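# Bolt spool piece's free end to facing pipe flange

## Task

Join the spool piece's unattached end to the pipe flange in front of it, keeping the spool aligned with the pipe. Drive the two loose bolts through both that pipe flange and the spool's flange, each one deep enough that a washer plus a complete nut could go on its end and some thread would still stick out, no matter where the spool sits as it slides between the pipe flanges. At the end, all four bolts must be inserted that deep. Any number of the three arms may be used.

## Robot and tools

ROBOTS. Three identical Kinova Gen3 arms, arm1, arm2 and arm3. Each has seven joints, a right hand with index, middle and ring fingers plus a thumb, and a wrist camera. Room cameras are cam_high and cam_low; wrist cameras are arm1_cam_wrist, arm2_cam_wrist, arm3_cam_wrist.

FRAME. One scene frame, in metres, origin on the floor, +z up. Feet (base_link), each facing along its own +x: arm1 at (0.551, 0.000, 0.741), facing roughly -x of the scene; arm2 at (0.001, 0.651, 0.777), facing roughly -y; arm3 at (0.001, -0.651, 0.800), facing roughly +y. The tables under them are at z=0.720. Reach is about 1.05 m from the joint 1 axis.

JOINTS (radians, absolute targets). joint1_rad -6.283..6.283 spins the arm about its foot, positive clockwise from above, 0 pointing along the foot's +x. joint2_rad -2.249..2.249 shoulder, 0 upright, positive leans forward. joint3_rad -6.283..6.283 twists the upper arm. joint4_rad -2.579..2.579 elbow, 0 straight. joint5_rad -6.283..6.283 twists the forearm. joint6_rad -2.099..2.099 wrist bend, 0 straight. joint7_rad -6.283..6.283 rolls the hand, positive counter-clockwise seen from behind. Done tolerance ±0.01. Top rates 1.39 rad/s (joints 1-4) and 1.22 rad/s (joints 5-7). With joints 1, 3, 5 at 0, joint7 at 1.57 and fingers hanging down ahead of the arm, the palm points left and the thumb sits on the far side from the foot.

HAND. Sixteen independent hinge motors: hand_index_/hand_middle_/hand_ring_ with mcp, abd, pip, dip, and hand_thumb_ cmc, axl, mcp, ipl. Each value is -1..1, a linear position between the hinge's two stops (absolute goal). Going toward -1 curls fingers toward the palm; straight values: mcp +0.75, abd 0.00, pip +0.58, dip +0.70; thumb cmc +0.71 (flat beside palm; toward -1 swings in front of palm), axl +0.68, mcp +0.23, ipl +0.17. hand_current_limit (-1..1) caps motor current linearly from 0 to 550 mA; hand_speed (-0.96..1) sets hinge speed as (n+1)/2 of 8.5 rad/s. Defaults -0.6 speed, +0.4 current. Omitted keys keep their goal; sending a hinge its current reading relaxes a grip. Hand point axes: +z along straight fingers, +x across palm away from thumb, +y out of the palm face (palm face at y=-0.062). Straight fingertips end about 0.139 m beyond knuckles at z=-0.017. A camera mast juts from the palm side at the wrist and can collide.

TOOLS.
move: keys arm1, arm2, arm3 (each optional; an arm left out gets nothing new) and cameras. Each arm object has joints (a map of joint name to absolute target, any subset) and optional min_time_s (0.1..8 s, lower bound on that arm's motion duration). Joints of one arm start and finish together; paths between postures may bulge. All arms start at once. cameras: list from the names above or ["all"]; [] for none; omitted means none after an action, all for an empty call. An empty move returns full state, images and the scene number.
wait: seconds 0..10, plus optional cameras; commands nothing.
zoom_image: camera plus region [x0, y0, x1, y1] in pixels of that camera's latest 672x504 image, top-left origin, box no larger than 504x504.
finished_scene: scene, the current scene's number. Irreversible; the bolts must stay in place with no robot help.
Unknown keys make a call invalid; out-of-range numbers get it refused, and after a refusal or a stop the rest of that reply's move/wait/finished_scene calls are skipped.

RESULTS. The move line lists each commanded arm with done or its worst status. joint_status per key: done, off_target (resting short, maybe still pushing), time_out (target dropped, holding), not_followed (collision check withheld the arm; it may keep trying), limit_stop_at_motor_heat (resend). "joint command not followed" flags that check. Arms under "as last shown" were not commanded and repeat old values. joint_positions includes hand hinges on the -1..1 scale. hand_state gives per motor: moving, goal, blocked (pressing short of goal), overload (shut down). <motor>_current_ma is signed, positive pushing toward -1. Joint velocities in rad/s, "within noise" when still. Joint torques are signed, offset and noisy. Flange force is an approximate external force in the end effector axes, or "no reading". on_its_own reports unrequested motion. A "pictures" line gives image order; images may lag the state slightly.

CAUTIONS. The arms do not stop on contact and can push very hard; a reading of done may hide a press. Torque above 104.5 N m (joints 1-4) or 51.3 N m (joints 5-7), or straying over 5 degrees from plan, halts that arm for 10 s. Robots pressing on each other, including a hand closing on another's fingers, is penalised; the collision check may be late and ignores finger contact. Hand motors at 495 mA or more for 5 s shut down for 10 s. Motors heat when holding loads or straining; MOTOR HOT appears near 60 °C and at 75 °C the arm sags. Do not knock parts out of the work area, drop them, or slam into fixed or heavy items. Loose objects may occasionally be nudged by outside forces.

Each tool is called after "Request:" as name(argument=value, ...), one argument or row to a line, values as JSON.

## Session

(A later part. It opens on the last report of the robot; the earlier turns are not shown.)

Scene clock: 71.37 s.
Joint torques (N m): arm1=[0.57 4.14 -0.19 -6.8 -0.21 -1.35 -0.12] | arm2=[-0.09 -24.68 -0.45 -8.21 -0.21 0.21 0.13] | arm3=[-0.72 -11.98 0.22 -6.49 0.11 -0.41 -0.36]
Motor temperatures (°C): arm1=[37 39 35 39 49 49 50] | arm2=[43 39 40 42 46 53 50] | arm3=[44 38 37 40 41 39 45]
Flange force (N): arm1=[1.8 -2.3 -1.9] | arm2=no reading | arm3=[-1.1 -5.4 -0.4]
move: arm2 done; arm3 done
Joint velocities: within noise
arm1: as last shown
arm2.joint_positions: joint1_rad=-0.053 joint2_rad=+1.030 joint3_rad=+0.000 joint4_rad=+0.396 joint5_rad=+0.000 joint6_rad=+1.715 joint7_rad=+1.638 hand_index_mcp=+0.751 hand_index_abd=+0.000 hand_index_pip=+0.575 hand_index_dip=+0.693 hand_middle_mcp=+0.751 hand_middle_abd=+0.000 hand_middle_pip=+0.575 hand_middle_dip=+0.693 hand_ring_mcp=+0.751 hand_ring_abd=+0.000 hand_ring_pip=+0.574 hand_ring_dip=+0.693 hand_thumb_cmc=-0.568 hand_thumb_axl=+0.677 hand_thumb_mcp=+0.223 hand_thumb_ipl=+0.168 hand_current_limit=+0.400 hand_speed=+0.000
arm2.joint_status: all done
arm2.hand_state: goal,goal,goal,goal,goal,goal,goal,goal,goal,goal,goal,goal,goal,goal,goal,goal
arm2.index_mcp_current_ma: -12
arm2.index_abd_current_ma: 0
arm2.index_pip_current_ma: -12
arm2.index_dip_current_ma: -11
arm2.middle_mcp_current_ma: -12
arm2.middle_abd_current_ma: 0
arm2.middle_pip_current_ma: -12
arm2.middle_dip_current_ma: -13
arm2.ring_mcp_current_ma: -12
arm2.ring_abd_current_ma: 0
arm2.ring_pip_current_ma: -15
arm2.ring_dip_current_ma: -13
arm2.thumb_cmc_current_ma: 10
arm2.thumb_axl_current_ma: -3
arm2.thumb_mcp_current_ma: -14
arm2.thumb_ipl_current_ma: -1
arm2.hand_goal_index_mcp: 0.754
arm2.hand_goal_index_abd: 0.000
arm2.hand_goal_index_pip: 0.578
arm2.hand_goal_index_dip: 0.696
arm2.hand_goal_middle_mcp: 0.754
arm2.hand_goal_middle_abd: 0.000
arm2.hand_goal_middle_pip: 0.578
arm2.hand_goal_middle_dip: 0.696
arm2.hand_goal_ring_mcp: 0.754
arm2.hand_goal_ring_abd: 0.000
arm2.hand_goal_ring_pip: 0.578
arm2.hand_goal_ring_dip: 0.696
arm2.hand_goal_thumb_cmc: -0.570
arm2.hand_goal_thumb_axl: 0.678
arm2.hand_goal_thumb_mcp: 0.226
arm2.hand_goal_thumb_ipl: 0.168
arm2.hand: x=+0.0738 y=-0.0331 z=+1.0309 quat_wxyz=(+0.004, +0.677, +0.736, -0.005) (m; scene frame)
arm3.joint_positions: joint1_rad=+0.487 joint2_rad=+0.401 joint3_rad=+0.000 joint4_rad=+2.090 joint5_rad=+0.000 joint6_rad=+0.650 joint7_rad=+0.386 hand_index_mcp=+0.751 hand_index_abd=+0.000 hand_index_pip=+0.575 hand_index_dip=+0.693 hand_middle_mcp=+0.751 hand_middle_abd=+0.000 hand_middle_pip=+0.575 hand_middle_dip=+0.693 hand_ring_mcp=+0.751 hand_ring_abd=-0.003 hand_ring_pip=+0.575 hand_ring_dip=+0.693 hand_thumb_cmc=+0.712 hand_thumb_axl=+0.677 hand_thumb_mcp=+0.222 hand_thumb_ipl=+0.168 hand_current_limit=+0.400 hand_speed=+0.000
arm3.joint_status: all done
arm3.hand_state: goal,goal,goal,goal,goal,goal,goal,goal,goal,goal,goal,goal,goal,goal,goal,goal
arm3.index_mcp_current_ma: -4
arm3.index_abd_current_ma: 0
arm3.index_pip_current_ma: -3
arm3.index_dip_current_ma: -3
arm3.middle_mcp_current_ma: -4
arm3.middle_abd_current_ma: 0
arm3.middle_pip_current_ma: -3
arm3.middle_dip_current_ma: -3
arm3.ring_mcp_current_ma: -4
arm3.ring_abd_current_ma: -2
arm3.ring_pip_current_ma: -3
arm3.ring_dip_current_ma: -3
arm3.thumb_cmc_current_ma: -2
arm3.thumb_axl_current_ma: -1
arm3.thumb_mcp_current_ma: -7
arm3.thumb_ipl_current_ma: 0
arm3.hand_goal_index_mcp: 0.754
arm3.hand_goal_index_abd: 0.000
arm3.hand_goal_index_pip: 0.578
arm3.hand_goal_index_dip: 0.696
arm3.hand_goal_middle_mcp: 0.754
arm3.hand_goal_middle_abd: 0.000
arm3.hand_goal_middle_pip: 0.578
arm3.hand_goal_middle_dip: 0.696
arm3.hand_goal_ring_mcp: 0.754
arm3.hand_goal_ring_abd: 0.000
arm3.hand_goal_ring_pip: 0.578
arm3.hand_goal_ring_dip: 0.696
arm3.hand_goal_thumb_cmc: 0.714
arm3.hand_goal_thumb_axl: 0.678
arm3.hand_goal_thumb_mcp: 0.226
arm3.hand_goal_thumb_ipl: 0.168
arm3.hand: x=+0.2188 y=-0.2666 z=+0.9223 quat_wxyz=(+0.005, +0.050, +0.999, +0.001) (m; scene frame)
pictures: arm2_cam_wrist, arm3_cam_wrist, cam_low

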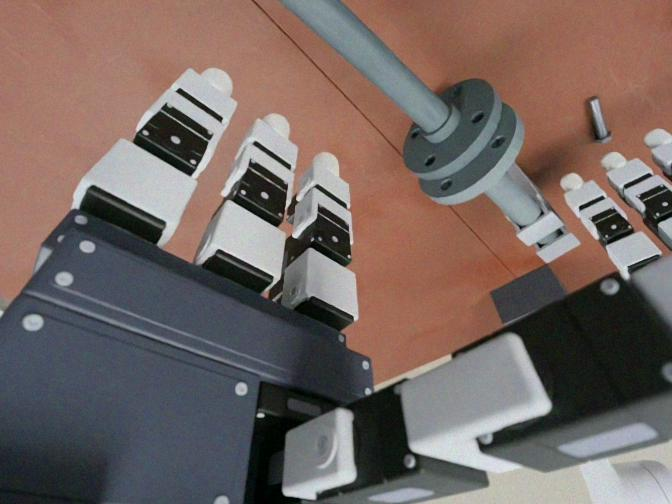

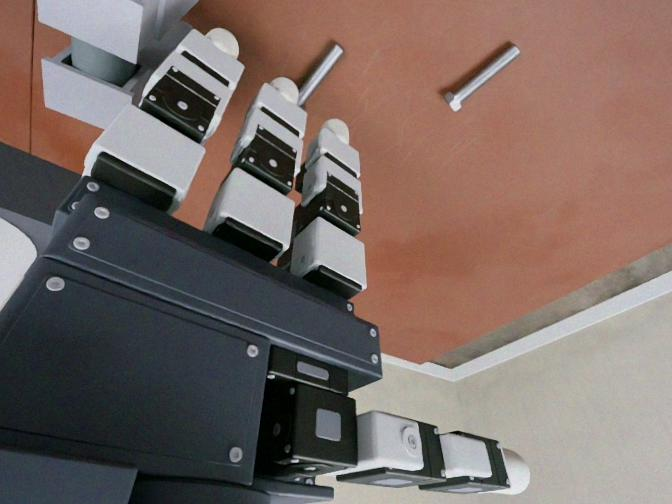

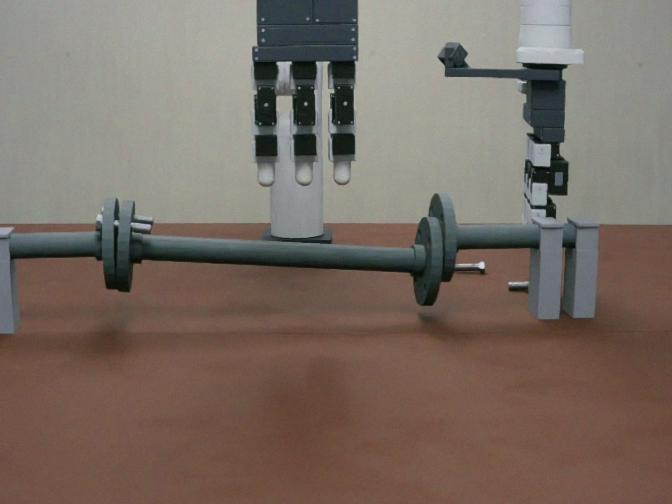

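Request:
move(
  arm2={"joints":{"joint1_rad":0.0264,"joint2_rad":1.0281,"joint4_rad":0.5604,"joint6_rad":1.5531,"joint7_rad":1.7174,"hand_index_pip":-0.299,"hand_index_dip":0.261,"hand_middle_pip":-0.299,"hand_middle_dip":0.261,"hand_ring_pip":-0.299,"hand_ring_dip":0.261},"min_time_s":2},
  arm3={"joints":{"joint1_rad":0.6485,"joint2_rad":0.7076,"joint4_rad":1.6569,"joint6_rad":0.7771,"joint7_rad":0.4773,"hand_index_abd":0.1,"hand_middle_abd":-0.1,"hand_ring_abd":-0.1},"min_time_s":2},
  cameras=["arm2_cam_wrist","arm3_cam_wrist"],
)

Request:
move(
  arm2={"joints":{"joint1_rad":0.0262,"joint2_rad":1.138,"joint4_rad":0.8237,"joint6_rad":1.1799,"joint7_rad":1.7172},"min_time_s":2},
  cameras=["arm2_cam_wrist","arm3_cam_wrist","cam_low"],
)

Request:
zoom_image(
  camera="arm3_cam_wrist",
  region=[200, 0, 450, 250],
)

Scene clock: 85.17 s.
Joint torques (N m): arm1=[0.54 4.23 -0.13 -6.76 -0.16 -1.4 -0.16] | arm2=[-0.16 -24.7 -0.49 -8.26 -0.25 0.21 0.15] | arm3=[-0.64 -17.47 0.31 -7.2 0.14 -0.45 -0.42]
Motor temperatures (°C): arm1=[37 39 34 39 49 49 50] | arm2=[43 40 40 42 46 53 50] | arm3=[44 38 37 40 42 39 45]
Flange force (N): arm1=[1.9 -2.0 -2.1] | arm2=[0.7 0.2 0.1] | arm3=[0.5 -5.7 -1.1]
move: arm2 done; arm3 done
Joint velocities: within noise
arm1: as last shown
arm2.joint_positions: joint1_rad=+0.026 joint2_rad=+1.028 joint3_rad=+0.000 joint4_rad=+0.560 joint5_rad=+0.000 joint6_rad=+1.553 joint7_rad=+1.717 hand_index_mcp=+0.753 hand_index_abd=+0.000 hand_index_pip=-0.291 hand_index_dip=+0.266 hand_middle_mcp=+0.753 hand_middle_abd=+0.000 hand_middle_pip=-0.291 hand_middle_dip=+0.266 hand_ring_mcp=+0.753 hand_ring_abd=+0.000 hand_ring_pip=-0.290 hand_ring_dip=+0.266 hand_thumb_cmc=-0.568 hand_thumb_axl=+0.677 hand_thumb_mcp=+0.223 hand_thumb_ipl=+0.168 hand_current_limit=+0.400 hand_speed=+0.000
arm2.joint_status: all done
arm2.hand_state: goal,goal,goal,goal,goal,goal,goal,goal,goal,goal,goal,goal,goal,goal,goal,goal
arm2.index_mcp_current_ma: -6
arm2.index_abd_current_ma: 0
arm2.index_pip_current_ma: 27
arm2.index_dip_current_ma: 14
arm2.middle_mcp_current_ma: -6
arm2.middle_abd_current_ma: 0
arm2.middle_pip_current_ma: 27
arm2.middle_dip_current_ma: 16
arm2.ring_mcp_current_ma: -6
arm2.ring_abd_current_ma: 0
arm2.ring_pip_current_ma: 34
arm2.ring_dip_current_ma: 16
arm2.thumb_cmc_current_ma: 10
arm2.thumb_axl_current_ma: -3
arm2.thumb_mcp_current_ma: -14
arm2.thumb_ipl_current_ma: -1
arm2.hand_goal_index_mcp: 0.754
arm2.hand_goal_index_abd: 0.000
arm2.hand_goal_index_pip: -0.298
arm2.hand_goal_index_dip: 0.262
arm2.hand_goal_middle_mcp: 0.754
arm2.hand_goal_middle_abd: 0.000
arm2.hand_goal_middle_pip: -0.298
arm2.hand_goal_middle_dip: 0.262
arm2.hand_goal_ring_mcp: 0.754
arm2.hand_goal_ring_abd: 0.000
arm2.hand_goal_ring_pip: -0.298
arm2.hand_goal_ring_dip: 0.262
arm2.hand_goal_thumb_cmc: -0.570
arm2.hand_goal_thumb_axl: 0.678
arm2.hand_goal_thumb_mcp: 0.226
arm2.hand_goal_thumb_ipl: 0.168
arm2.hand: x=+0.0204 y=-0.0333 z=+0.9807 quat_wxyz=(+0.004, +0.677, +0.736, -0.005) (m; scene frame)
arm3.joint_positions: joint1_rad=+0.648 joint2_rad=+0.708 joint3_rad=+0.000 joint4_rad=+1.657 joint5_rad=+0.000 joint6_rad=+0.777 joint7_rad=+0.477 hand_index_mcp=+0.751 hand_index_abd=+0.096 hand_index_pip=+0.575 hand_index_dip=+0.693 hand_middle_mcp=+0.751 hand_middle_abd=-0.096 hand_middle_pip=+0.575 hand_middle_dip=+0.693 hand_ring_mcp=+0.751 hand_ring_abd=-0.097 hand_ring_pip=+0.575 hand_ring_dip=+0.693 hand_thumb_cmc=+0.712 hand_thumb_axl=+0.677 hand_thumb_mcp=+0.222 hand_thumb_ipl=+0.168 hand_current_limit=+0.400 hand_speed=+0.000
arm3.joint_status: all done
arm3.hand_state: goal,goal,goal,goal,goal,goal,goal,goal,goal,goal,goal,goal,goal,goal,goal,goal
arm3.index_mcp_current_ma: -4
arm3.index_abd_current_ma: -4
arm3.index_pip_current_ma: -3
arm3.index_dip_current_ma: -3
arm3.middle_mcp_current_ma: -4
arm3.middle_abd_current_ma: 4
arm3.middle_pip_current_ma: -3
arm3.middle_dip_current_ma: -3
arm3.ring_mcp_current_ma: -4
arm3.ring_abd_current_ma: 3
arm3.ring_pip_current_ma: -3
arm3.ring_dip_current_ma: -3
arm3.thumb_cmc_current_ma: -2
arm3.thumb_axl_current_ma: -1
arm3.thumb_mcp_current_ma: -7
arm3.thumb_ipl_current_ma: 0
arm3.hand_goal_index_mcp: 0.754
arm3.hand_goal_index_abd: 0.100
arm3.hand_goal_index_pip: 0.578
arm3.hand_goal_index_dip: 0.696
arm3.hand_goal_middle_mcp: 0.754
arm3.hand_goal_middle_abd: -0.100
arm3.hand_goal_middle_pip: 0.578
arm3.hand_goal_middle_dip: 0.696
arm3.hand_goal_ring_mcp: 0.754
arm3.hand_goal_ring_abd: -0.100
arm3.hand_goal_ring_pip: 0.578
arm3.hand_goal_ring_dip: 0.696
arm3.hand_goal_thumb_cmc: 0.714
arm3.hand_goal_thumb_axl: 0.678
arm3.hand_goal_thumb_mcp: 0.226
arm3.hand_goal_thumb_ipl: 0.168
arm3.hand: x=+0.3550 y=-0.1919 z=+0.8824 quat_wxyz=(+0.005, +0.085, +0.996, +0.001) (m; scene frame)
pictures: arm2_cam_wrist, arm3_cam_wrist

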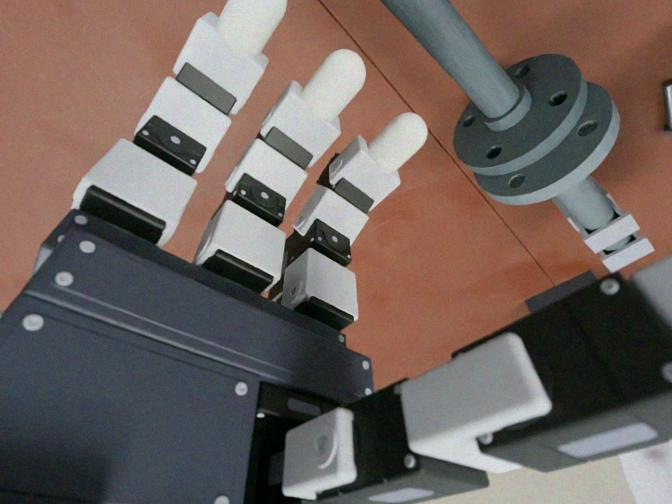

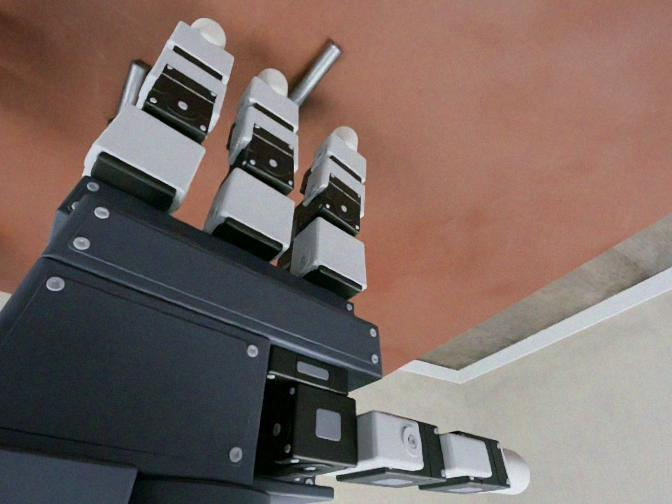

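Scene clock: 87.57 s.
Joint torques (N m): arm1=[0.55 4.17 -0.19 -6.79 -0.24 -1.4 -0.16] | arm2=[-0.14 -25.14 -0.46 -7.6 -0.22 0.21 0.15] | arm3=[-0.69 -17.55 0.23 -7.14 0.09 -0.41 -0.36]
Motor temperatures (°C): arm1=[37 39 34 39 49 49 50] | arm2=[43 40 40 42 46 53 50] | arm3=[44 39 37 40 42 39 45]
Flange force (N): arm1=[1.9 -2.4 -2.1] | arm2=[0.0 0.1 -0.1] | arm3=[0.4 -5.4 -0.9]
move: arm2 done
Joint velocities: within noise
arm1, arm3: as last shown
arm2.joint_positions: joint1_rad=+0.026 joint2_rad=+1.138 joint3_rad=+0.000 joint4_rad=+0.824 joint5_rad=+0.000 joint6_rad=+1.180 joint7_rad=+1.717 hand_index_mcp=+0.753 hand_index_abd=+0.000 hand_index_pip=-0.292 hand_index_dip=+0.266 hand_middle_mcp=+0.753 hand_middle_abd=+0.000 hand_middle_pip=-0.292 hand_middle_dip=+0.266 hand_ring_mcp=+0.753 hand_ring_abd=+0.000 hand_ring_pip=-0.290 hand_ring_dip=+0.266 hand_thumb_cmc=-0.568 hand_thumb_axl=+0.677 hand_thumb_mcp=+0.223 hand_thumb_ipl=+0.168 hand_current_limit=+0.400 hand_speed=+0.000
arm2.joint_status: all done
arm2.hand_state: goal,goal,goal,goal,goal,goal,goal,goal,goal,goal,goal,goal,goal,goal,goal,goal
arm2.index_mcp_current_ma: -6
arm2.index_abd_current_ma: 0
arm2.index_pip_current_ma: 26
arm2.index_dip_current_ma: 14
arm2.middle_mcp_current_ma: -6
arm2.middle_abd_current_ma: 0
arm2.middle_pip_current_ma: 26
arm2.middle_dip_current_ma: 16
arm2.ring_mcp_current_ma: -6
arm2.ring_abd_current_ma: 0
arm2.ring_pip_current_ma: 33
arm2.ring_dip_current_ma: 16
arm2.thumb_cmc_current_ma: 10
arm2.thumb_axl_current_ma: -3
arm2.thumb_mcp_current_ma: -14
arm2.thumb_ipl_current_ma: -1
arm2.hand_goal_index_mcp: 0.754
arm2.hand_goal_index_abd: 0.000
arm2.hand_goal_index_pip: -0.298
arm2.hand_goal_index_dip: 0.262
arm2.hand_goal_middle_mcp: 0.754
arm2.hand_goal_middle_abd: 0.000
arm2.hand_goal_middle_pip: -0.298
arm2.hand_goal_middle_dip: 0.262
arm2.hand_goal_ring_mcp: 0.754
arm2.hand_goal_ring_abd: 0.000
arm2.hand_goal_ring_pip: -0.298
arm2.hand_goal_ring_dip: 0.262
arm2.hand_goal_thumb_cmc: -0.570
arm2.hand_goal_thumb_axl: 0.678
arm2.hand_goal_thumb_mcp: 0.226
arm2.hand_goal_thumb_ipl: 0.168
arm2.hand: x=+0.0205 y=-0.0333 z=+0.8256 quat_wxyz=(+0.004, +0.677, +0.736, -0.005) (m; scene frame)
pictures: arm2_cam_wrist, arm3_cam_wrist, cam_low

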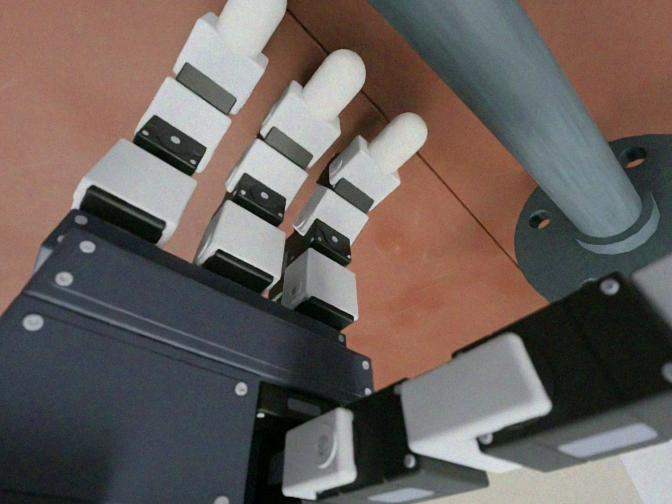

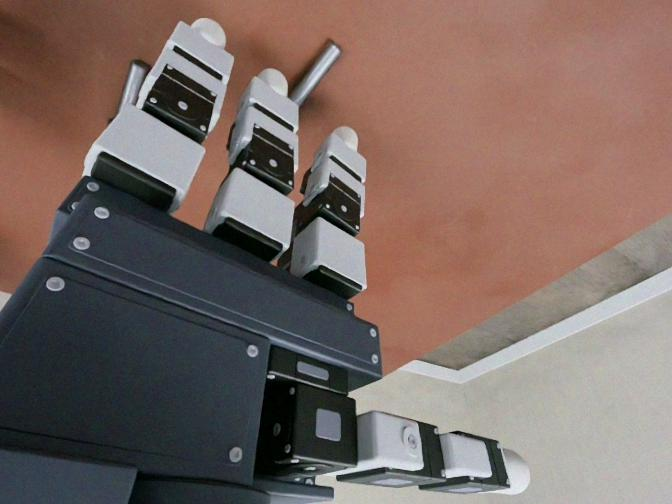

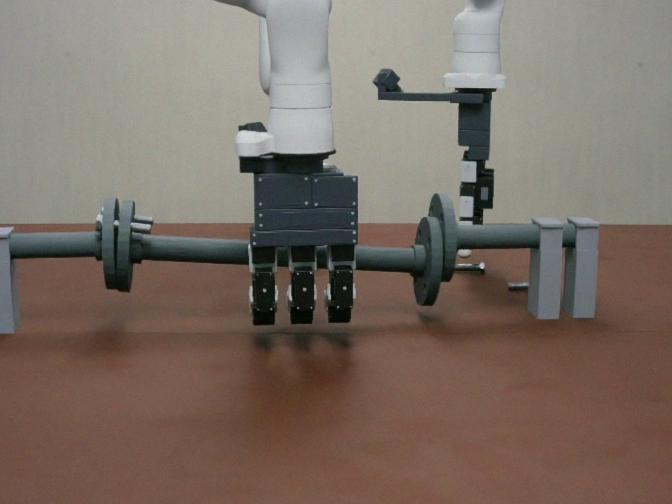

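Scaled by 2.016.

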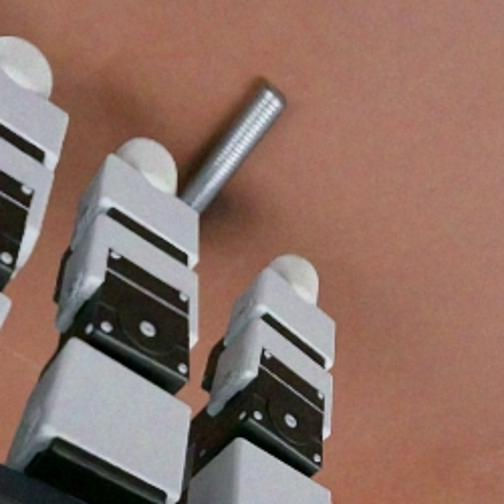

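Request:
move(
  arm2={"joints":{"joint1_rad":-0.0984,"joint2_rad":1.1283,"joint4_rad":0.8457,"joint6_rad":1.1676,"joint7_rad":1.5926},"min_time_s":2.5},
  arm3={"joints":{"joint1_rad":0.6421,"joint2_rad":0.7652,"joint4_rad":1.6839,"joint6_rad":0.6925,"joint7_rad":0.5185},"min_time_s":2},
  cameras=["arm2_cam_wrist","arm3_cam_wrist","cam_low"],
)

Request:
zoom_image(
  camera="arm3_cam_wrist",
  region=[200, 0, 450, 250],
)

Request:
zoom_image(
  camera="cam_low",
  region=[230, 180, 530, 340],
)

Scene clock: 95.70 s.
Joint torques (N m): arm1=[0.51 4.18 -0.18 -6.76 -0.18 -1.32 -0.13] | arm2=[-0.15 -25.05 -0.43 -7.67 -0.24 0.19 0.11] | arm3=[-0.74 -17.77 0.29 -6.7 0.07 -0.43 -0.37]
Motor temperatures (°C): arm1=[37 39 34 39 49 49 50] | arm2=[43 41 40 42 46 53 50] | arm3=[44 39 37 40 42 39 45]
Flange force (N): arm1=[1.7 -2.1 -1.9] | arm2=[0.6 0.0 -0.1] | arm3=[0.6 -5.7 -1.4]
move: arm2 done; arm3 done
Joint velocities: within noise
arm1: as last shown
arm2.joint_positions: joint1_rad=-0.098 joint2_rad=+1.128 joint3_rad=+0.000 joint4_rad=+0.846 joint5_rad=+0.000 joint6_rad=+1.168 joint7_rad=+1.593 hand_index_mcp=+0.753 hand_index_abd=+0.000 hand_index_pip=-0.292 hand_index_dip=+0.266 hand_middle_mcp=+0.753 hand_middle_abd=+0.000 hand_middle_pip=-0.292 hand_middle_dip=+0.266 hand_ring_mcp=+0.753 hand_ring_abd=+0.000 hand_ring_pip=-0.290 hand_ring_dip=+0.266 hand_thumb_cmc=-0.568 hand_thumb_axl=+0.677 hand_thumb_mcp=+0.223 hand_thumb_ipl=+0.168 hand_current_limit=+0.400 hand_speed=+0.000
arm2.joint_status: all done
arm2.hand_state: goal,goal,goal,goal,goal,goal,goal,goal,goal,goal,goal,goal,goal,goal,goal,goal
arm2.index_mcp_current_ma: -5
arm2.index_abd_current_ma: 0
arm2.index_pip_current_ma: 26
arm2.index_dip_current_ma: 14
arm2.middle_mcp_current_ma: -6
arm2.middle_abd_current_ma: 0
arm2.middle_pip_current_ma: 26
arm2.middle_dip_current_ma: 16
arm2.ring_mcp_current_ma: -6
arm2.ring_abd_current_ma: 0
arm2.ring_pip_current_ma: 33
arm2.ring_dip_current_ma: 16
arm2.thumb_cmc_current_ma: 10
arm2.thumb_axl_current_ma: -3
arm2.thumb_mcp_current_ma: -14
arm2.thumb_ipl_current_ma: -1
arm2.hand_goal_index_mcp: 0.754
arm2.hand_goal_index_abd: 0.000
arm2.hand_goal_index_pip: -0.298
arm2.hand_goal_index_dip: 0.262
arm2.hand_goal_middle_mcp: 0.754
arm2.hand_goal_middle_abd: 0.000
arm2.hand_goal_middle_pip: -0.298
arm2.hand_goal_middle_dip: 0.262
arm2.hand_goal_ring_mcp: 0.754
arm2.hand_goal_ring_abd: 0.000
arm2.hand_goal_ring_pip: -0.298
arm2.hand_goal_ring_dip: 0.262
arm2.hand_goal_thumb_cmc: -0.570
arm2.hand_goal_thumb_axl: 0.678
arm2.hand_goal_thumb_mcp: 0.226
arm2.hand_goal_thumb_ipl: 0.168
arm2.hand: x=+0.1041 y=-0.0331 z=+0.8257 quat_wxyz=(+0.004, +0.677, +0.736, -0.005) (m; scene frame)
arm3.joint_positions: joint1_rad=+0.642 joint2_rad=+0.765 joint3_rad=+0.000 joint4_rad=+1.684 joint5_rad=+0.000 joint6_rad=+0.693 joint7_rad=+0.518 hand_index_mcp=+0.751 hand_index_abd=+0.096 hand_index_pip=+0.575 hand_index_dip=+0.693 hand_middle_mcp=+0.751 hand_middle_abd=-0.096 hand_middle_pip=+0.575 hand_middle_dip=+0.693 hand_ring_mcp=+0.751 hand_ring_abd=-0.097 hand_ring_pip=+0.575 hand_ring_dip=+0.693 hand_thumb_cmc=+0.712 hand_thumb_axl=+0.677 hand_thumb_mcp=+0.222 hand_thumb_ipl=+0.168 hand_current_limit=+0.400 hand_speed=+0.000
arm3.joint_status: all done
arm3.hand_state: goal,goal,goal,goal,goal,goal,goal,goal,goal,goal,goal,goal,goal,goal,goal,goal
arm3.index_mcp_current_ma: -4
arm3.index_abd_current_ma: -4
arm3.index_pip_current_ma: -3
arm3.index_dip_current_ma: -3
arm3.middle_mcp_current_ma: -4
arm3.middle_abd_current_ma: 4
arm3.middle_pip_current_ma: -3
arm3.middle_dip_current_ma: -3
arm3.ring_mcp_current_ma: -4
arm3.ring_abd_current_ma: 3
arm3.ring_pip_current_ma: -3
arm3.ring_dip_current_ma: -3
arm3.thumb_cmc_current_ma: -2
arm3.thumb_axl_current_ma: -1
arm3.thumb_mcp_current_ma: -7
arm3.thumb_ipl_current_ma: 0
arm3.hand_goal_index_mcp: 0.754
arm3.hand_goal_index_abd: 0.100
arm3.hand_goal_index_pip: 0.578
arm3.hand_goal_index_dip: 0.696
arm3.hand_goal_middle_mcp: 0.754
arm3.hand_goal_middle_abd: -0.100
arm3.hand_goal_middle_pip: 0.578
arm3.hand_goal_middle_dip: 0.696
arm3.hand_goal_ring_mcp: 0.754
arm3.hand_goal_ring_abd: -0.100
arm3.hand_goal_ring_pip: 0.578
arm3.hand_goal_ring_dip: 0.696
arm3.hand_goal_thumb_cmc: 0.714
arm3.hand_goal_thumb_axl: 0.678
arm3.hand_goal_thumb_mcp: 0.226
arm3.hand_goal_thumb_ipl: 0.168
arm3.hand: x=+0.3480 y=-0.1896 z=+0.8482 quat_wxyz=(+0.005, +0.061, +0.998, +0.001) (m; scene frame)
pictures: arm2_cam_wrist, arm3_cam_wrist, cam_low

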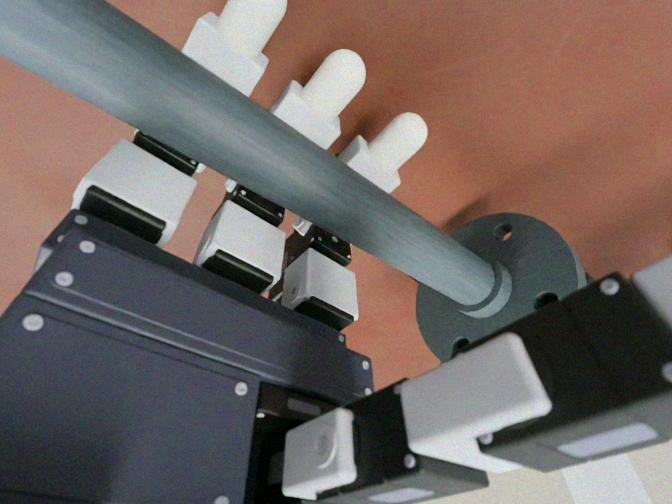

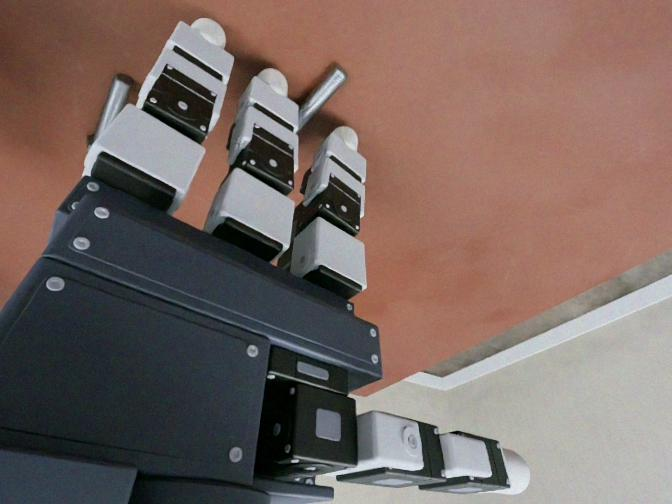

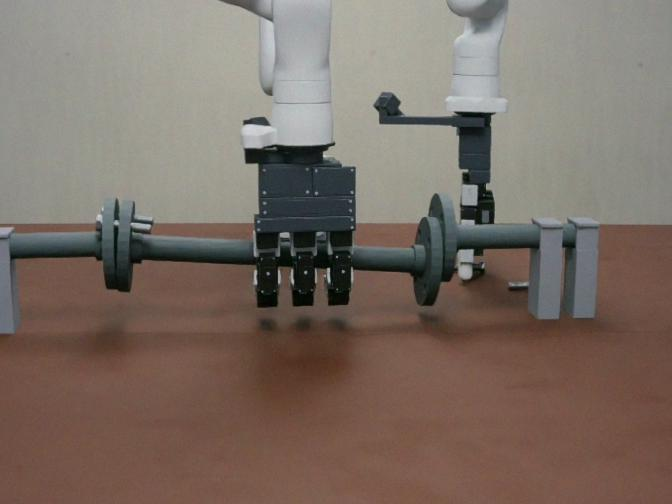

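Scaled by 2.016.

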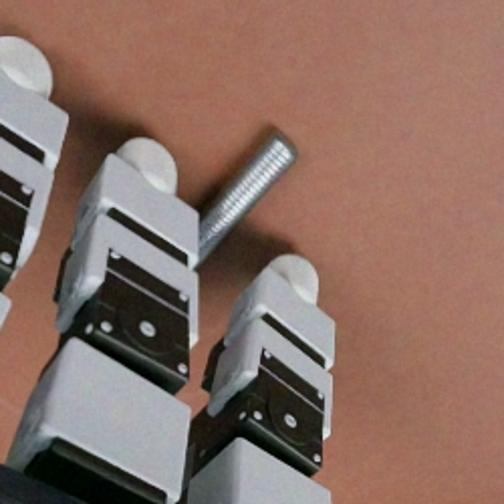

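Scaled by 1.680.

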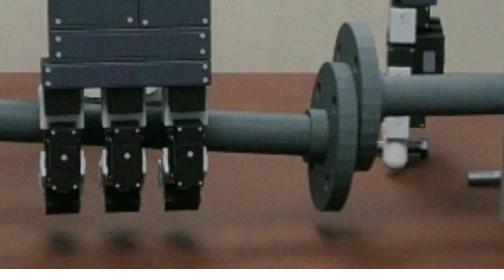

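Request:
zoom_image(
  camera="arm2_cam_wrist",
  region=[60, 20, 460, 340],
)

Scaled by 1.260.

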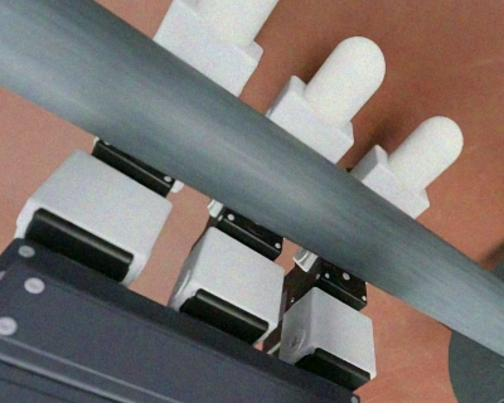

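Request:
move(
  arm2={"joints":{"joint1_rad":-0.1164,"joint2_rad":1.1294,"joint4_rad":0.8432,"joint6_rad":1.169,"joint7_rad":1.5746},"min_time_s":1},
  arm3={"joints":{"joint2_rad":0.7744,"joint4_rad":1.6863,"joint6_rad":0.6809},"min_time_s":1},
)

Request:
move(
  arm2={"joints":{"hand_index_pip":-0.664,"hand_index_dip":-0.174,"hand_middle_pip":-0.664,"hand_middle_dip":-0.174,"hand_ring_pip":-0.664,"hand_ring_dip":-0.174}},
  arm3={"joints":{"hand_index_abd":-0.25,"hand_middle_abd":0.25}},
  cameras=["arm2_cam_wrist","arm3_cam_wrist","cam_low"],
)

Request:
zoom_image(
  camera="arm3_cam_wrist",
  region=[200, 0, 450, 250],
)

Request:
zoom_image(
  camera="cam_low",
  region=[230, 180, 530, 340],
)

Scene clock: 107.37 s.
Joint torques (N m): arm1=[0.53 4.15 -0.18 -6.8 -0.17 -1.37 -0.21] | arm2=[-12.64 -24.15 -10.32 -8.25 -5.89 -0.88 -0.47] | arm3=[-1.49 -9.21 -0.19 -3.16 0.24 -0.56 -0.38]
Motor temperatures (°C): arm1=[37 39 34 39 49 49 50] | arm2=[43 42 40 42 46 53 50] | arm3=[44 39 37 40 42 39 45]
Flange force (N): arm1=[1.8 -2.3 -2.0] | arm2=[3.1 -19.4 -2.8] | arm3=[-0.9 -6.1 -19.3]
move: arm2 done; arm3 done
Joint velocities: within noise
arm1.joint_positions: joint1_rad=-0.132 joint2_rad=-0.586 joint3_rad=-0.115 joint4_rad=+1.425 joint5_rad=-0.022 joint6_rad=+1.936 joint7_rad=+1.699 hand_index_mcp=+0.753 hand_index_abd=+0.000 hand_index_pip=+0.577 hand_index_dip=+0.696 hand_middle_mcp=+0.753 hand_middle_abd=+0.000 hand_middle_pip=+0.577 hand_middle_dip=+0.696 hand_ring_mcp=+0.753 hand_ring_abd=+0.000 hand_ring_pip=+0.577 hand_ring_dip=+0.696 hand_thumb_cmc=+0.714 hand_thumb_axl=+0.677 hand_thumb_mcp=+0.224 hand_thumb_ipl=+0.168 hand_current_limit=+0.400 hand_speed=-0.600
arm1.joint_status: not commanded
arm1.hand_state: goal,goal,goal,goal,goal,goal,goal,goal,goal,goal,goal,goal,goal,goal,goal,goal
arm1.index_mcp_current_ma: 0
arm1.index_abd_current_ma: 0
arm1.index_pip_current_ma: 0
arm1.index_dip_current_ma: 0
arm1.middle_mcp_current_ma: 0
arm1.middle_abd_current_ma: 0
arm1.middle_pip_current_ma: 0
arm1.middle_dip_current_ma: 0
arm1.ring_mcp_current_ma: 0
arm1.ring_abd_current_ma: 0
arm1.ring_pip_current_ma: 0
arm1.ring_dip_current_ma: 0
arm1.thumb_cmc_current_ma: 0
arm1.thumb_axl_current_ma: 0
arm1.thumb_mcp_current_ma: -2
arm1.thumb_ipl_current_ma: 0
arm1.hand_goal_index_mcp: 0.754
arm1.hand_goal_index_abd: 0.000
arm1.hand_goal_index_pip: 0.576
arm1.hand_goal_index_dip: 0.696
arm1.hand_goal_middle_mcp: 0.754
arm1.hand_goal_middle_abd: 0.000
arm1.hand_goal_middle_pip: 0.576
arm1.hand_goal_middle_dip: 0.696
arm1.hand_goal_ring_mcp: 0.754
arm1.hand_goal_ring_abd: 0.000
arm1.hand_goal_ring_pip: 0.576
arm1.hand_goal_ring_dip: 0.696
arm1.hand_goal_thumb_cmc: 0.714
arm1.hand_goal_thumb_axl: 0.678
arm1.hand_goal_thumb_mcp: 0.226
arm1.hand_goal_thumb_ipl: 0.168
arm1.hand: x=+0.4529 y=-0.1006 z=+1.3062 quat_wxyz=(+0.008, -0.968, -0.174, +0.182) (m; scene frame)
arm2.joint_positions: joint1_rad=-0.116 joint2_rad=+1.129 joint3_rad=+0.000 joint4_rad=+0.843 joint5_rad=+0.000 joint6_rad=+1.169 joint7_rad=+1.575 hand_index_mcp=+0.764 hand_index_abd=+0.000 hand_index_pip=-0.292 hand_index_dip=+0.266 hand_middle_mcp=+0.786 hand_middle_abd=+0.000 hand_middle_pip=-0.292 hand_middle_dip=+0.266 hand_ring_mcp=+0.805 hand_ring_abd=+0.001 hand_ring_pip=-0.290 hand_ring_dip=+0.266 hand_thumb_cmc=-0.568 hand_thumb_axl=+0.677 hand_thumb_mcp=+0.223 hand_thumb_ipl=+0.168 hand_current_limit=+0.400 hand_speed=+0.000
arm2.joint_status: all done
arm2.hand_state: goal,goal,goal,goal,blocked,goal,goal,goal,blocked,goal,goal,goal,goal,goal,goal,goal
arm2.index_mcp_current_ma: 45
arm2.index_abd_current_ma: 0
arm2.index_pip_current_ma: 26
arm2.index_dip_current_ma: 14
arm2.middle_mcp_current_ma: 153
arm2.middle_abd_current_ma: 0
arm2.middle_pip_current_ma: 26
arm2.middle_dip_current_ma: 16
arm2.ring_mcp_current_ma: 247
arm2.ring_abd_current_ma: 3
arm2.ring_pip_current_ma: 32
arm2.ring_dip_current_ma: 16
arm2.thumb_cmc_current_ma: 10
arm2.thumb_axl_current_ma: -3
arm2.thumb_mcp_current_ma: -14
arm2.thumb_ipl_current_ma: -1
arm2.hand_goal_index_mcp: 0.754
arm2.hand_goal_index_abd: 0.000
arm2.hand_goal_index_pip: -0.298
arm2.hand_goal_index_dip: 0.262
arm2.hand_goal_middle_mcp: 0.754
arm2.hand_goal_middle_abd: 0.000
arm2.hand_goal_middle_pip: -0.298
arm2.hand_goal_middle_dip: 0.262
arm2.hand_goal_ring_mcp: 0.754
arm2.hand_goal_ring_abd: 0.000
arm2.hand_goal_ring_pip: -0.298
arm2.hand_goal_ring_dip: 0.262
arm2.hand_goal_thumb_cmc: -0.570
arm2.hand_goal_thumb_axl: 0.678
arm2.hand_goal_thumb_mcp: 0.226
arm2.hand_goal_thumb_ipl: 0.168
arm2.hand: x=+0.1161 y=-0.0331 z=+0.8256 quat_wxyz=(+0.004, +0.677, +0.736, -0.005) (m; scene frame)
arm3.joint_positions: joint1_rad=+0.642 joint2_rad=+0.774 joint3_rad=+0.000 joint4_rad=+1.686 joint5_rad=+0.000 joint6_rad=+0.681 joint7_rad=+0.518 hand_index_mcp=+0.751 hand_index_abd=+0.096 hand_index_pip=+0.575 hand_index_dip=+0.693 hand_middle_mcp=+0.752 hand_middle_abd=-0.097 hand_middle_pip=+0.576 hand_middle_dip=+0.694 hand_ring_mcp=+0.753 hand_ring_abd=-0.100 hand_ring_pip=+0.577 hand_ring_dip=+0.693 hand_thumb_cmc=+0.712 hand_thumb_axl=+0.677 hand_thumb_mcp=+0.222 hand_thumb_ipl=+0.168 hand_current_limit=+0.400 hand_speed=+0.000
arm3.joint_status: all done
arm3.hand_state: goal,goal,goal,goal,goal,goal,goal,goal,goal,goal,goal,goal,goal,goal,goal,goal
arm3.index_mcp_current_ma: -4
arm3.index_abd_current_ma: -4
arm3.index_pip_current_ma: -3
arm3.index_dip_current_ma: -3
arm3.middle_mcp_current_ma: -2
arm3.middle_abd_current_ma: 2
arm3.middle_pip_current_ma: -2
arm3.middle_dip_current_ma: -2
arm3.ring_mcp_current_ma: -1
arm3.ring_abd_current_ma: 0
arm3.ring_pip_current_ma: -1
arm3.ring_dip_current_ma: -3
arm3.thumb_cmc_current_ma: -2
arm3.thumb_axl_current_ma: -1
arm3.thumb_mcp_current_ma: -7
arm3.thumb_ipl_current_ma: 0
arm3.hand_goal_index_mcp: 0.754
arm3.hand_goal_index_abd: 0.100
arm3.hand_goal_index_pip: 0.578
arm3.hand_goal_index_dip: 0.696
arm3.hand_goal_middle_mcp: 0.754
arm3.hand_goal_middle_abd: -0.100
arm3.hand_goal_middle_pip: 0.578
arm3.hand_goal_middle_dip: 0.696
arm3.hand_goal_ring_mcp: 0.754
arm3.hand_goal_ring_abd: -0.100
arm3.hand_goal_ring_pip: 0.578
arm3.hand_goal_ring_dip: 0.696
arm3.hand_goal_thumb_cmc: 0.714
arm3.hand_goal_thumb_axl: 0.678
arm3.hand_goal_thumb_mcp: 0.226
arm3.hand_goal_thumb_ipl: 0.168
arm3.hand: x=+0.3481 y=-0.1896 z=+0.8432 quat_wxyz=(+0.005, +0.061, +0.998, +0.001) (m; scene frame)
pictures: none

Scene clock: 108.13 s.
Joint torques (N m): arm1=[0.54 4.13 -0.26 -6.71 -0.17 -1.39 -0.17] | arm2=[-0.76 -26.89 -1.15 -8.31 -0.88 0.28 -0.22] | arm3=[-0.53 -8.8 1.01 -3.51 0.75 -1.05 -0.44]
Motor temperatures (°C): arm1=[37 39 34 39 49 49 50] | arm2=[43 42 40 42 46 53 50] | arm3=[44 39 37 40 42 39 45]
Flange force (N): arm1=[1.7 -2.5 -2.4] | arm2=[-0.1 -1.4 2.7] | arm3=[1.1 -5.9 -21.1]
move: arm2 off_target; arm3 off_target
Joint velocities: within noise
arm1: as last shown
arm2.joint_positions: joint1_rad=-0.116 joint2_rad=+1.129 joint3_rad=+0.000 joint4_rad=+0.843 joint5_rad=+0.000 joint6_rad=+1.169 joint7_rad=+1.575 hand_index_mcp=+0.756 hand_index_abd=-0.009 hand_index_pip=-0.606 hand_index_dip=-0.145 hand_middle_mcp=+0.757 hand_middle_abd=+0.000 hand_middle_pip=-0.649 hand_middle_dip=-0.160 hand_ring_mcp=+0.784 hand_ring_abd=+0.001 hand_ring_pip=-0.655 hand_ring_dip=-0.170 hand_thumb_cmc=-0.568 hand_thumb_axl=+0.677 hand_thumb_mcp=+0.223 hand_thumb_ipl=+0.168 hand_current_limit=+0.400 hand_speed=+0.000
arm2.joint_status: hand_index_pip off_target (ended at -0.606, target -0.664); hand_index_dip off_target (ended at -0.145, target -0.174); the others done
arm2.hand_state: goal,goal,blocked,blocked,goal,goal,goal,goal,blocked,goal,goal,goal,goal,goal,goal,goal
arm2.index_mcp_current_ma: 6
arm2.index_abd_current_ma: -33
arm2.index_pip_current_ma: 268
arm2.index_dip_current_ma: 130
arm2.middle_mcp_current_ma: 12
arm2.middle_abd_current_ma: 0
arm2.middle_pip_current_ma: 64
arm2.middle_dip_current_ma: 61
arm2.ring_mcp_current_ma: 145
arm2.ring_abd_current_ma: 3
arm2.ring_pip_current_ma: 37
arm2.ring_dip_current_ma: 15
arm2.thumb_cmc_current_ma: 9
arm2.thumb_axl_current_ma: -3
arm2.thumb_mcp_current_ma: -15
arm2.thumb_ipl_current_ma: -1
arm2.hand_goal_index_mcp: 0.754
arm2.hand_goal_index_abd: 0.000
arm2.hand_goal_index_pip: -0.664
arm2.hand_goal_index_dip: -0.174
arm2.hand_goal_middle_mcp: 0.754
arm2.hand_goal_middle_abd: 0.000
arm2.hand_goal_middle_pip: -0.664
arm2.hand_goal_middle_dip: -0.174
arm2.hand_goal_ring_mcp: 0.754
arm2.hand_goal_ring_abd: 0.000
arm2.hand_goal_ring_pip: -0.664
arm2.hand_goal_ring_dip: -0.174
arm2.hand_goal_thumb_cmc: -0.570
arm2.hand_goal_thumb_axl: 0.678
arm2.hand_goal_thumb_mcp: 0.226
arm2.hand_goal_thumb_ipl: 0.168
arm2.hand: x=+0.1162 y=-0.0331 z=+0.8256 quat_wxyz=(+0.004, +0.677, +0.736, -0.005) (m; scene frame)
arm3.joint_positions: joint1_rad=+0.642 joint2_rad=+0.774 joint3_rad=+0.000 joint4_rad=+1.686 joint5_rad=+0.000 joint6_rad=+0.681 joint7_rad=+0.518 hand_index_mcp=+0.751 hand_index_abd=-0.240 hand_index_pip=+0.575 hand_index_dip=+0.693 hand_middle_mcp=+0.752 hand_middle_abd=-0.088 hand_middle_pip=+0.576 hand_middle_dip=+0.694 hand_ring_mcp=+0.753 hand_ring_abd=-0.098 hand_ring_pip=+0.577 hand_ring_dip=+0.693 hand_thumb_cmc=+0.712 hand_thumb_axl=+0.677 hand_thumb_mcp=+0.222 hand_thumb_ipl=+0.168 hand_current_limit=+0.400 hand_speed=+0.000
arm3.joint_status: hand_middle_abd off_target (ended at -0.088, target +0.250); the others done
arm3.hand_state: goal,goal,goal,goal,goal,blocked,goal,goal,goal,goal,goal,goal,goal,goal,goal,goal
arm3.index_mcp_current_ma: -4
arm3.index_abd_current_ma: 13
arm3.index_pip_current_ma: -3
arm3.index_dip_current_ma: -3
arm3.middle_mcp_current_ma: -2
arm3.middle_abd_current_ma: -385
arm3.middle_pip_current_ma: -2
arm3.middle_dip_current_ma: -2
arm3.ring_mcp_current_ma: -1
arm3.ring_abd_current_ma: 1
arm3.ring_pip_current_ma: -1
arm3.ring_dip_current_ma: -3
arm3.thumb_cmc_current_ma: -2
arm3.thumb_axl_current_ma: -1
arm3.thumb_mcp_current_ma: -7
arm3.thumb_ipl_current_ma: 0
arm3.hand_goal_index_mcp: 0.754
arm3.hand_goal_index_abd: -0.250
arm3.hand_goal_index_pip: 0.578
arm3.hand_goal_index_dip: 0.696
arm3.hand_goal_middle_mcp: 0.754
arm3.hand_goal_middle_abd: 0.250
arm3.hand_goal_middle_pip: 0.578
arm3.hand_goal_middle_dip: 0.696
arm3.hand_goal_ring_mcp: 0.754
arm3.hand_goal_ring_abd: -0.100
arm3.hand_goal_ring_pip: 0.578
arm3.hand_goal_ring_dip: 0.696
arm3.hand_goal_thumb_cmc: 0.714
arm3.hand_goal_thumb_axl: 0.678
arm3.hand_goal_thumb_mcp: 0.226
arm3.hand_goal_thumb_ipl: 0.168
arm3.hand: x=+0.3481 y=-0.1896 z=+0.8432 quat_wxyz=(+0.005, +0.061, +0.998, +0.001) (m; scene frame)
pictures: arm2_cam_wrist, arm3_cam_wrist, cam_low

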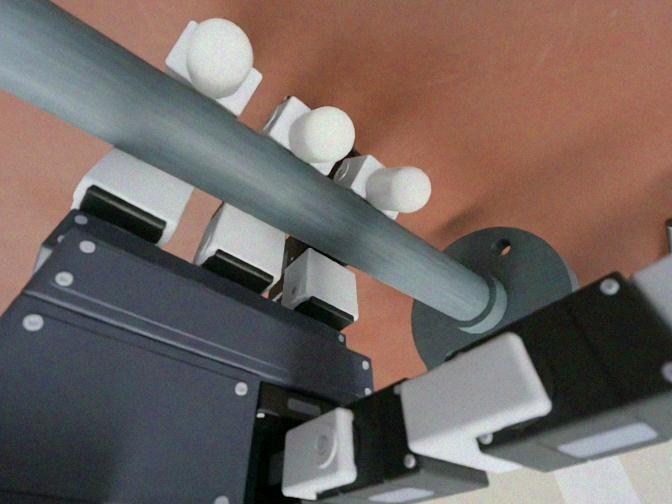

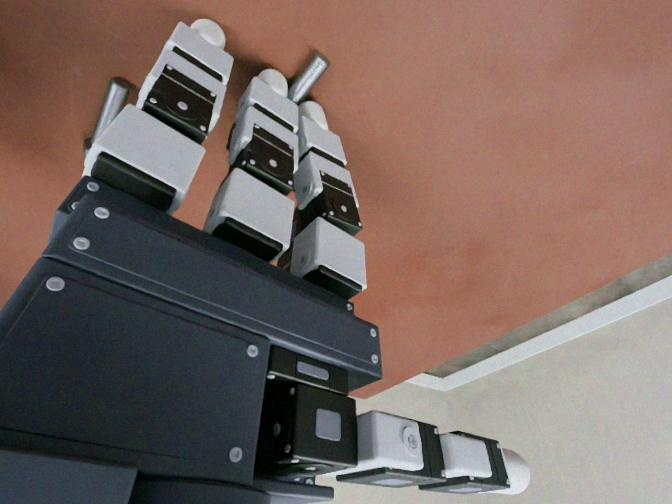

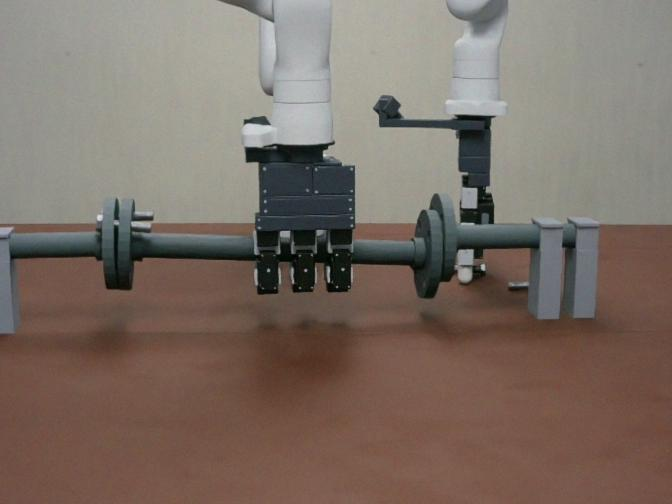

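Scaled by 2.016.

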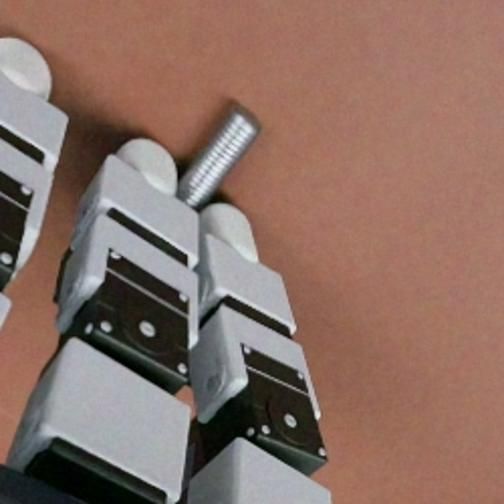

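Scaled by 1.680.

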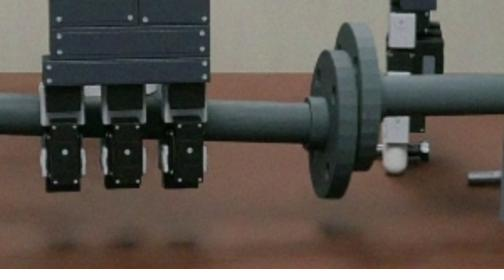

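Request:
move(
  arm2={"joints":{"hand_index_pip":-0.8,"hand_index_dip":-0.35,"hand_middle_pip":-0.8,"hand_middle_dip":-0.35,"hand_ring_pip":-0.8,"hand_ring_dip":-0.35,"hand_thumb_mcp":-0.281,"hand_thumb_ipl":-0.643}},
  arm3={"joints":{"joint2_rad":0.7698,"joint4_rad":1.6851,"joint6_rad":0.6867,"hand_index_abd":-0.2,"hand_middle_abd":0.2},"min_time_s":0.5},
  cameras=["arm2_cam_wrist","arm3_cam_wrist","cam_low"],
)

Request:
zoom_image(
  camera="arm3_cam_wrist",
  region=[200, 0, 450, 250],
)

Request:
zoom_image(
  camera="cam_low",
  region=[230, 180, 530, 340],
)

Scene clock: 110.53 s.
Joint torques (N m): arm1=[0.48 4.18 -0.18 -6.75 -0.22 -1.36 -0.12] | arm2=[-1.54 -26.58 -1.77 -7.97 -1.43 0.37 -0.6] | arm3=[-0.71 -18.15 0.25 -6.72 0.13 -0.4 -0.39]
Motor temperatures (°C): arm1=[37 39 34 39 49 49 50] | arm2=[43 42 40 42 46 53 50] | arm3=[44 39 37 40 42 39 45]
Flange force (N): arm1=[1.7 -2.1 -2.1] | arm2=[-1.1 -3.2 2.3] | arm3=[0.5 -5.4 -0.7]
move: arm2 off_target; arm3 off_target
Joint velocities: within noise
arm1: as last shown
arm2.joint_positions: joint1_rad=-0.116 joint2_rad=+1.129 joint3_rad=+0.000 joint4_rad=+0.843 joint5_rad=+0.000 joint6_rad=+1.169 joint7_rad=+1.575 hand_index_mcp=+0.752 hand_index_abd=-0.009 hand_index_pip=-0.618 hand_index_dip=-0.187 hand_middle_mcp=+0.757 hand_middle_abd=+0.000 hand_middle_pip=-0.667 hand_middle_dip=-0.182 hand_ring_mcp=+0.783 hand_ring_abd=+0.001 hand_ring_pip=-0.692 hand_ring_dip=-0.214 hand_thumb_cmc=-0.569 hand_thumb_axl=+0.677 hand_thumb_mcp=-0.280 hand_thumb_ipl=-0.639 hand_current_limit=+0.400 hand_speed=+0.000
arm2.joint_status: hand_index_pip off_target (ended at -0.618, target -0.800); hand_index_dip off_target (ended at -0.187, target -0.350); hand_middle_pip off_target (ended at -0.667, target -0.800); hand_middle_dip off_target (ended at -0.182, target -0.350); hand_ring_pip off_target (ended at -0.692, target -0.800); hand_ring_dip off_target (ended at -0.214, target -0.350); the others done
arm2.hand_state: goal,goal,blocked,blocked,goal,goal,blocked,blocked,blocked,goal,blocked,blocked,goal,goal,goal,goal
arm2.index_mcp_current_ma: -9
arm2.index_abd_current_ma: -33
arm2.index_pip_current_ma: 385
arm2.index_dip_current_ma: 385
arm2.middle_mcp_current_ma: 11
arm2.middle_abd_current_ma: 0
arm2.middle_pip_current_ma: 385
arm2.middle_dip_current_ma: 385
arm2.ring_mcp_current_ma: 139
arm2.ring_abd_current_ma: 3
arm2.ring_pip_current_ma: 385
arm2.ring_dip_current_ma: 385
arm2.thumb_cmc_current_ma: 2
arm2.thumb_axl_current_ma: -7
arm2.thumb_mcp_current_ma: 2
arm2.thumb_ipl_current_ma: 18
arm2.hand_goal_index_mcp: 0.754
arm2.hand_goal_index_abd: 0.000
arm2.hand_goal_index_pip: -0.800
arm2.hand_goal_index_dip: -0.350
arm2.hand_goal_middle_mcp: 0.754
arm2.hand_goal_middle_abd: 0.000
arm2.hand_goal_middle_pip: -0.800
arm2.hand_goal_middle_dip: -0.350
arm2.hand_goal_ring_mcp: 0.754
arm2.hand_goal_ring_abd: 0.000
arm2.hand_goal_ring_pip: -0.800
arm2.hand_goal_ring_dip: -0.350
arm2.hand_goal_thumb_cmc: -0.570
arm2.hand_goal_thumb_axl: 0.678
arm2.hand_goal_thumb_mcp: -0.280
arm2.hand_goal_thumb_ipl: -0.642
arm2.hand: x=+0.1162 y=-0.0331 z=+0.8257 quat_wxyz=(+0.004, +0.677, +0.736, -0.005) (m; scene frame)
arm3.joint_positions: joint1_rad=+0.642 joint2_rad=+0.770 joint3_rad=+0.000 joint4_rad=+1.685 joint5_rad=+0.000 joint6_rad=+0.687 joint7_rad=+0.518 hand_index_mcp=+0.752 hand_index_abd=-0.149 hand_index_pip=+0.576 hand_index_dip=+0.694 hand_middle_mcp=+0.751 hand_middle_abd=+0.011 hand_middle_pip=+0.576 hand_middle_dip=+0.694 hand_ring_mcp=+0.750 hand_ring_abd=-0.096 hand_ring_pip=+0.576 hand_ring_dip=+0.693 hand_thumb_cmc=+0.712 hand_thumb_axl=+0.677 hand_thumb_mcp=+0.222 hand_thumb_ipl=+0.168 hand_current_limit=+0.400 hand_speed=+0.000
arm3.joint_status: hand_index_abd off_target (ended at -0.149, target -0.200); hand_middle_abd off_target (ended at +0.011, target +0.200); the others done
arm3.hand_state: goal,blocked,goal,goal,goal,blocked,goal,goal,goal,goal,goal,goal,goal,goal,goal,goal
arm3.index_mcp_current_ma: -3
arm3.index_abd_current_ma: 113
arm3.index_pip_current_ma: -2
arm3.index_dip_current_ma: -2
arm3.middle_mcp_current_ma: -4
arm3.middle_abd_current_ma: -385
arm3.middle_pip_current_ma: -2
arm3.middle_dip_current_ma: -2
arm3.ring_mcp_current_ma: -6
arm3.ring_abd_current_ma: 4
arm3.ring_pip_current_ma: -1
arm3.ring_dip_current_ma: -3
arm3.thumb_cmc_current_ma: -2
arm3.thumb_axl_current_ma: -1
arm3.thumb_mcp_current_ma: -7
arm3.thumb_ipl_current_ma: 0
arm3.hand_goal_index_mcp: 0.754
arm3.hand_goal_index_abd: -0.200
arm3.hand_goal_index_pip: 0.578
arm3.hand_goal_index_dip: 0.696
arm3.hand_goal_middle_mcp: 0.754
arm3.hand_goal_middle_abd: 0.200
arm3.hand_goal_middle_pip: 0.578
arm3.hand_goal_middle_dip: 0.696
arm3.hand_goal_ring_mcp: 0.754
arm3.hand_goal_ring_abd: -0.100
arm3.hand_goal_ring_pip: 0.578
arm3.hand_goal_ring_dip: 0.696
arm3.hand_goal_thumb_cmc: 0.714
arm3.hand_goal_thumb_axl: 0.678
arm3.hand_goal_thumb_mcp: 0.226
arm3.hand_goal_thumb_ipl: 0.168
arm3.hand: x=+0.3481 y=-0.1896 z=+0.8457 quat_wxyz=(+0.005, +0.061, +0.998, +0.001) (m; scene frame)
pictures: arm2_cam_wrist, arm3_cam_wrist, cam_low

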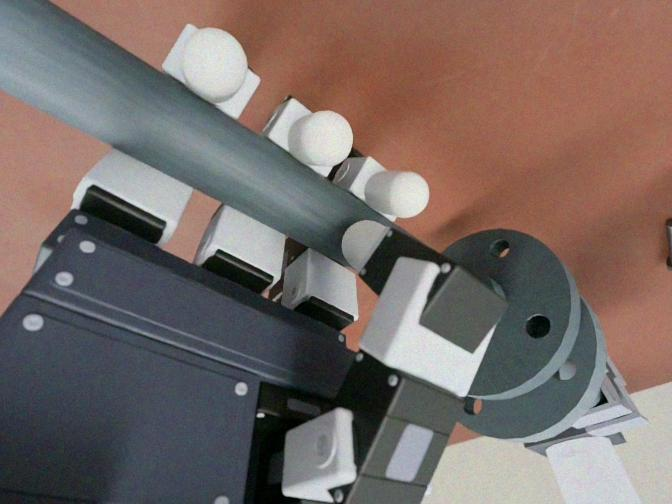

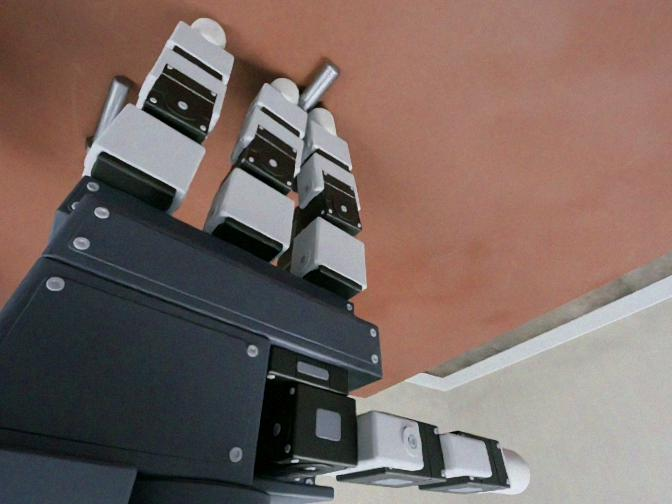

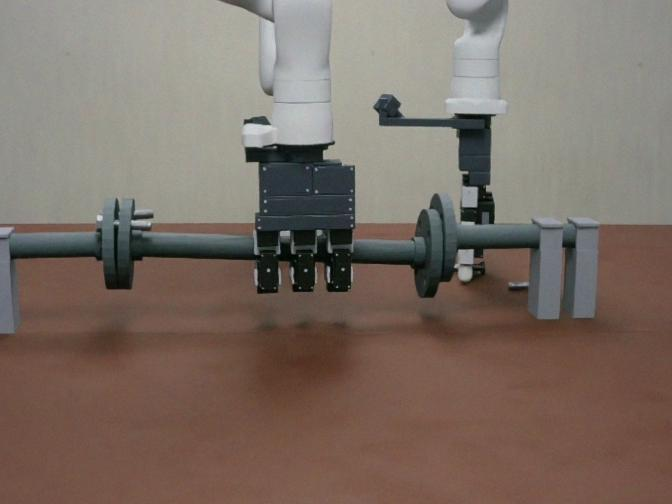

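Scaled by 2.016.

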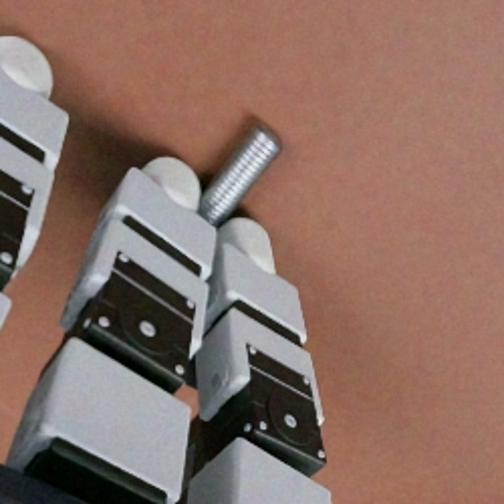

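Scaled by 1.680.

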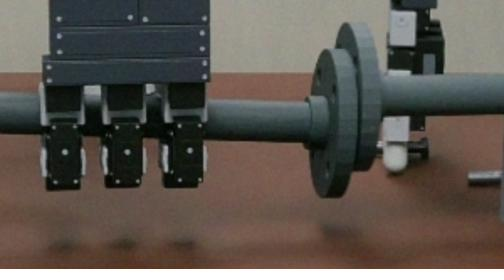

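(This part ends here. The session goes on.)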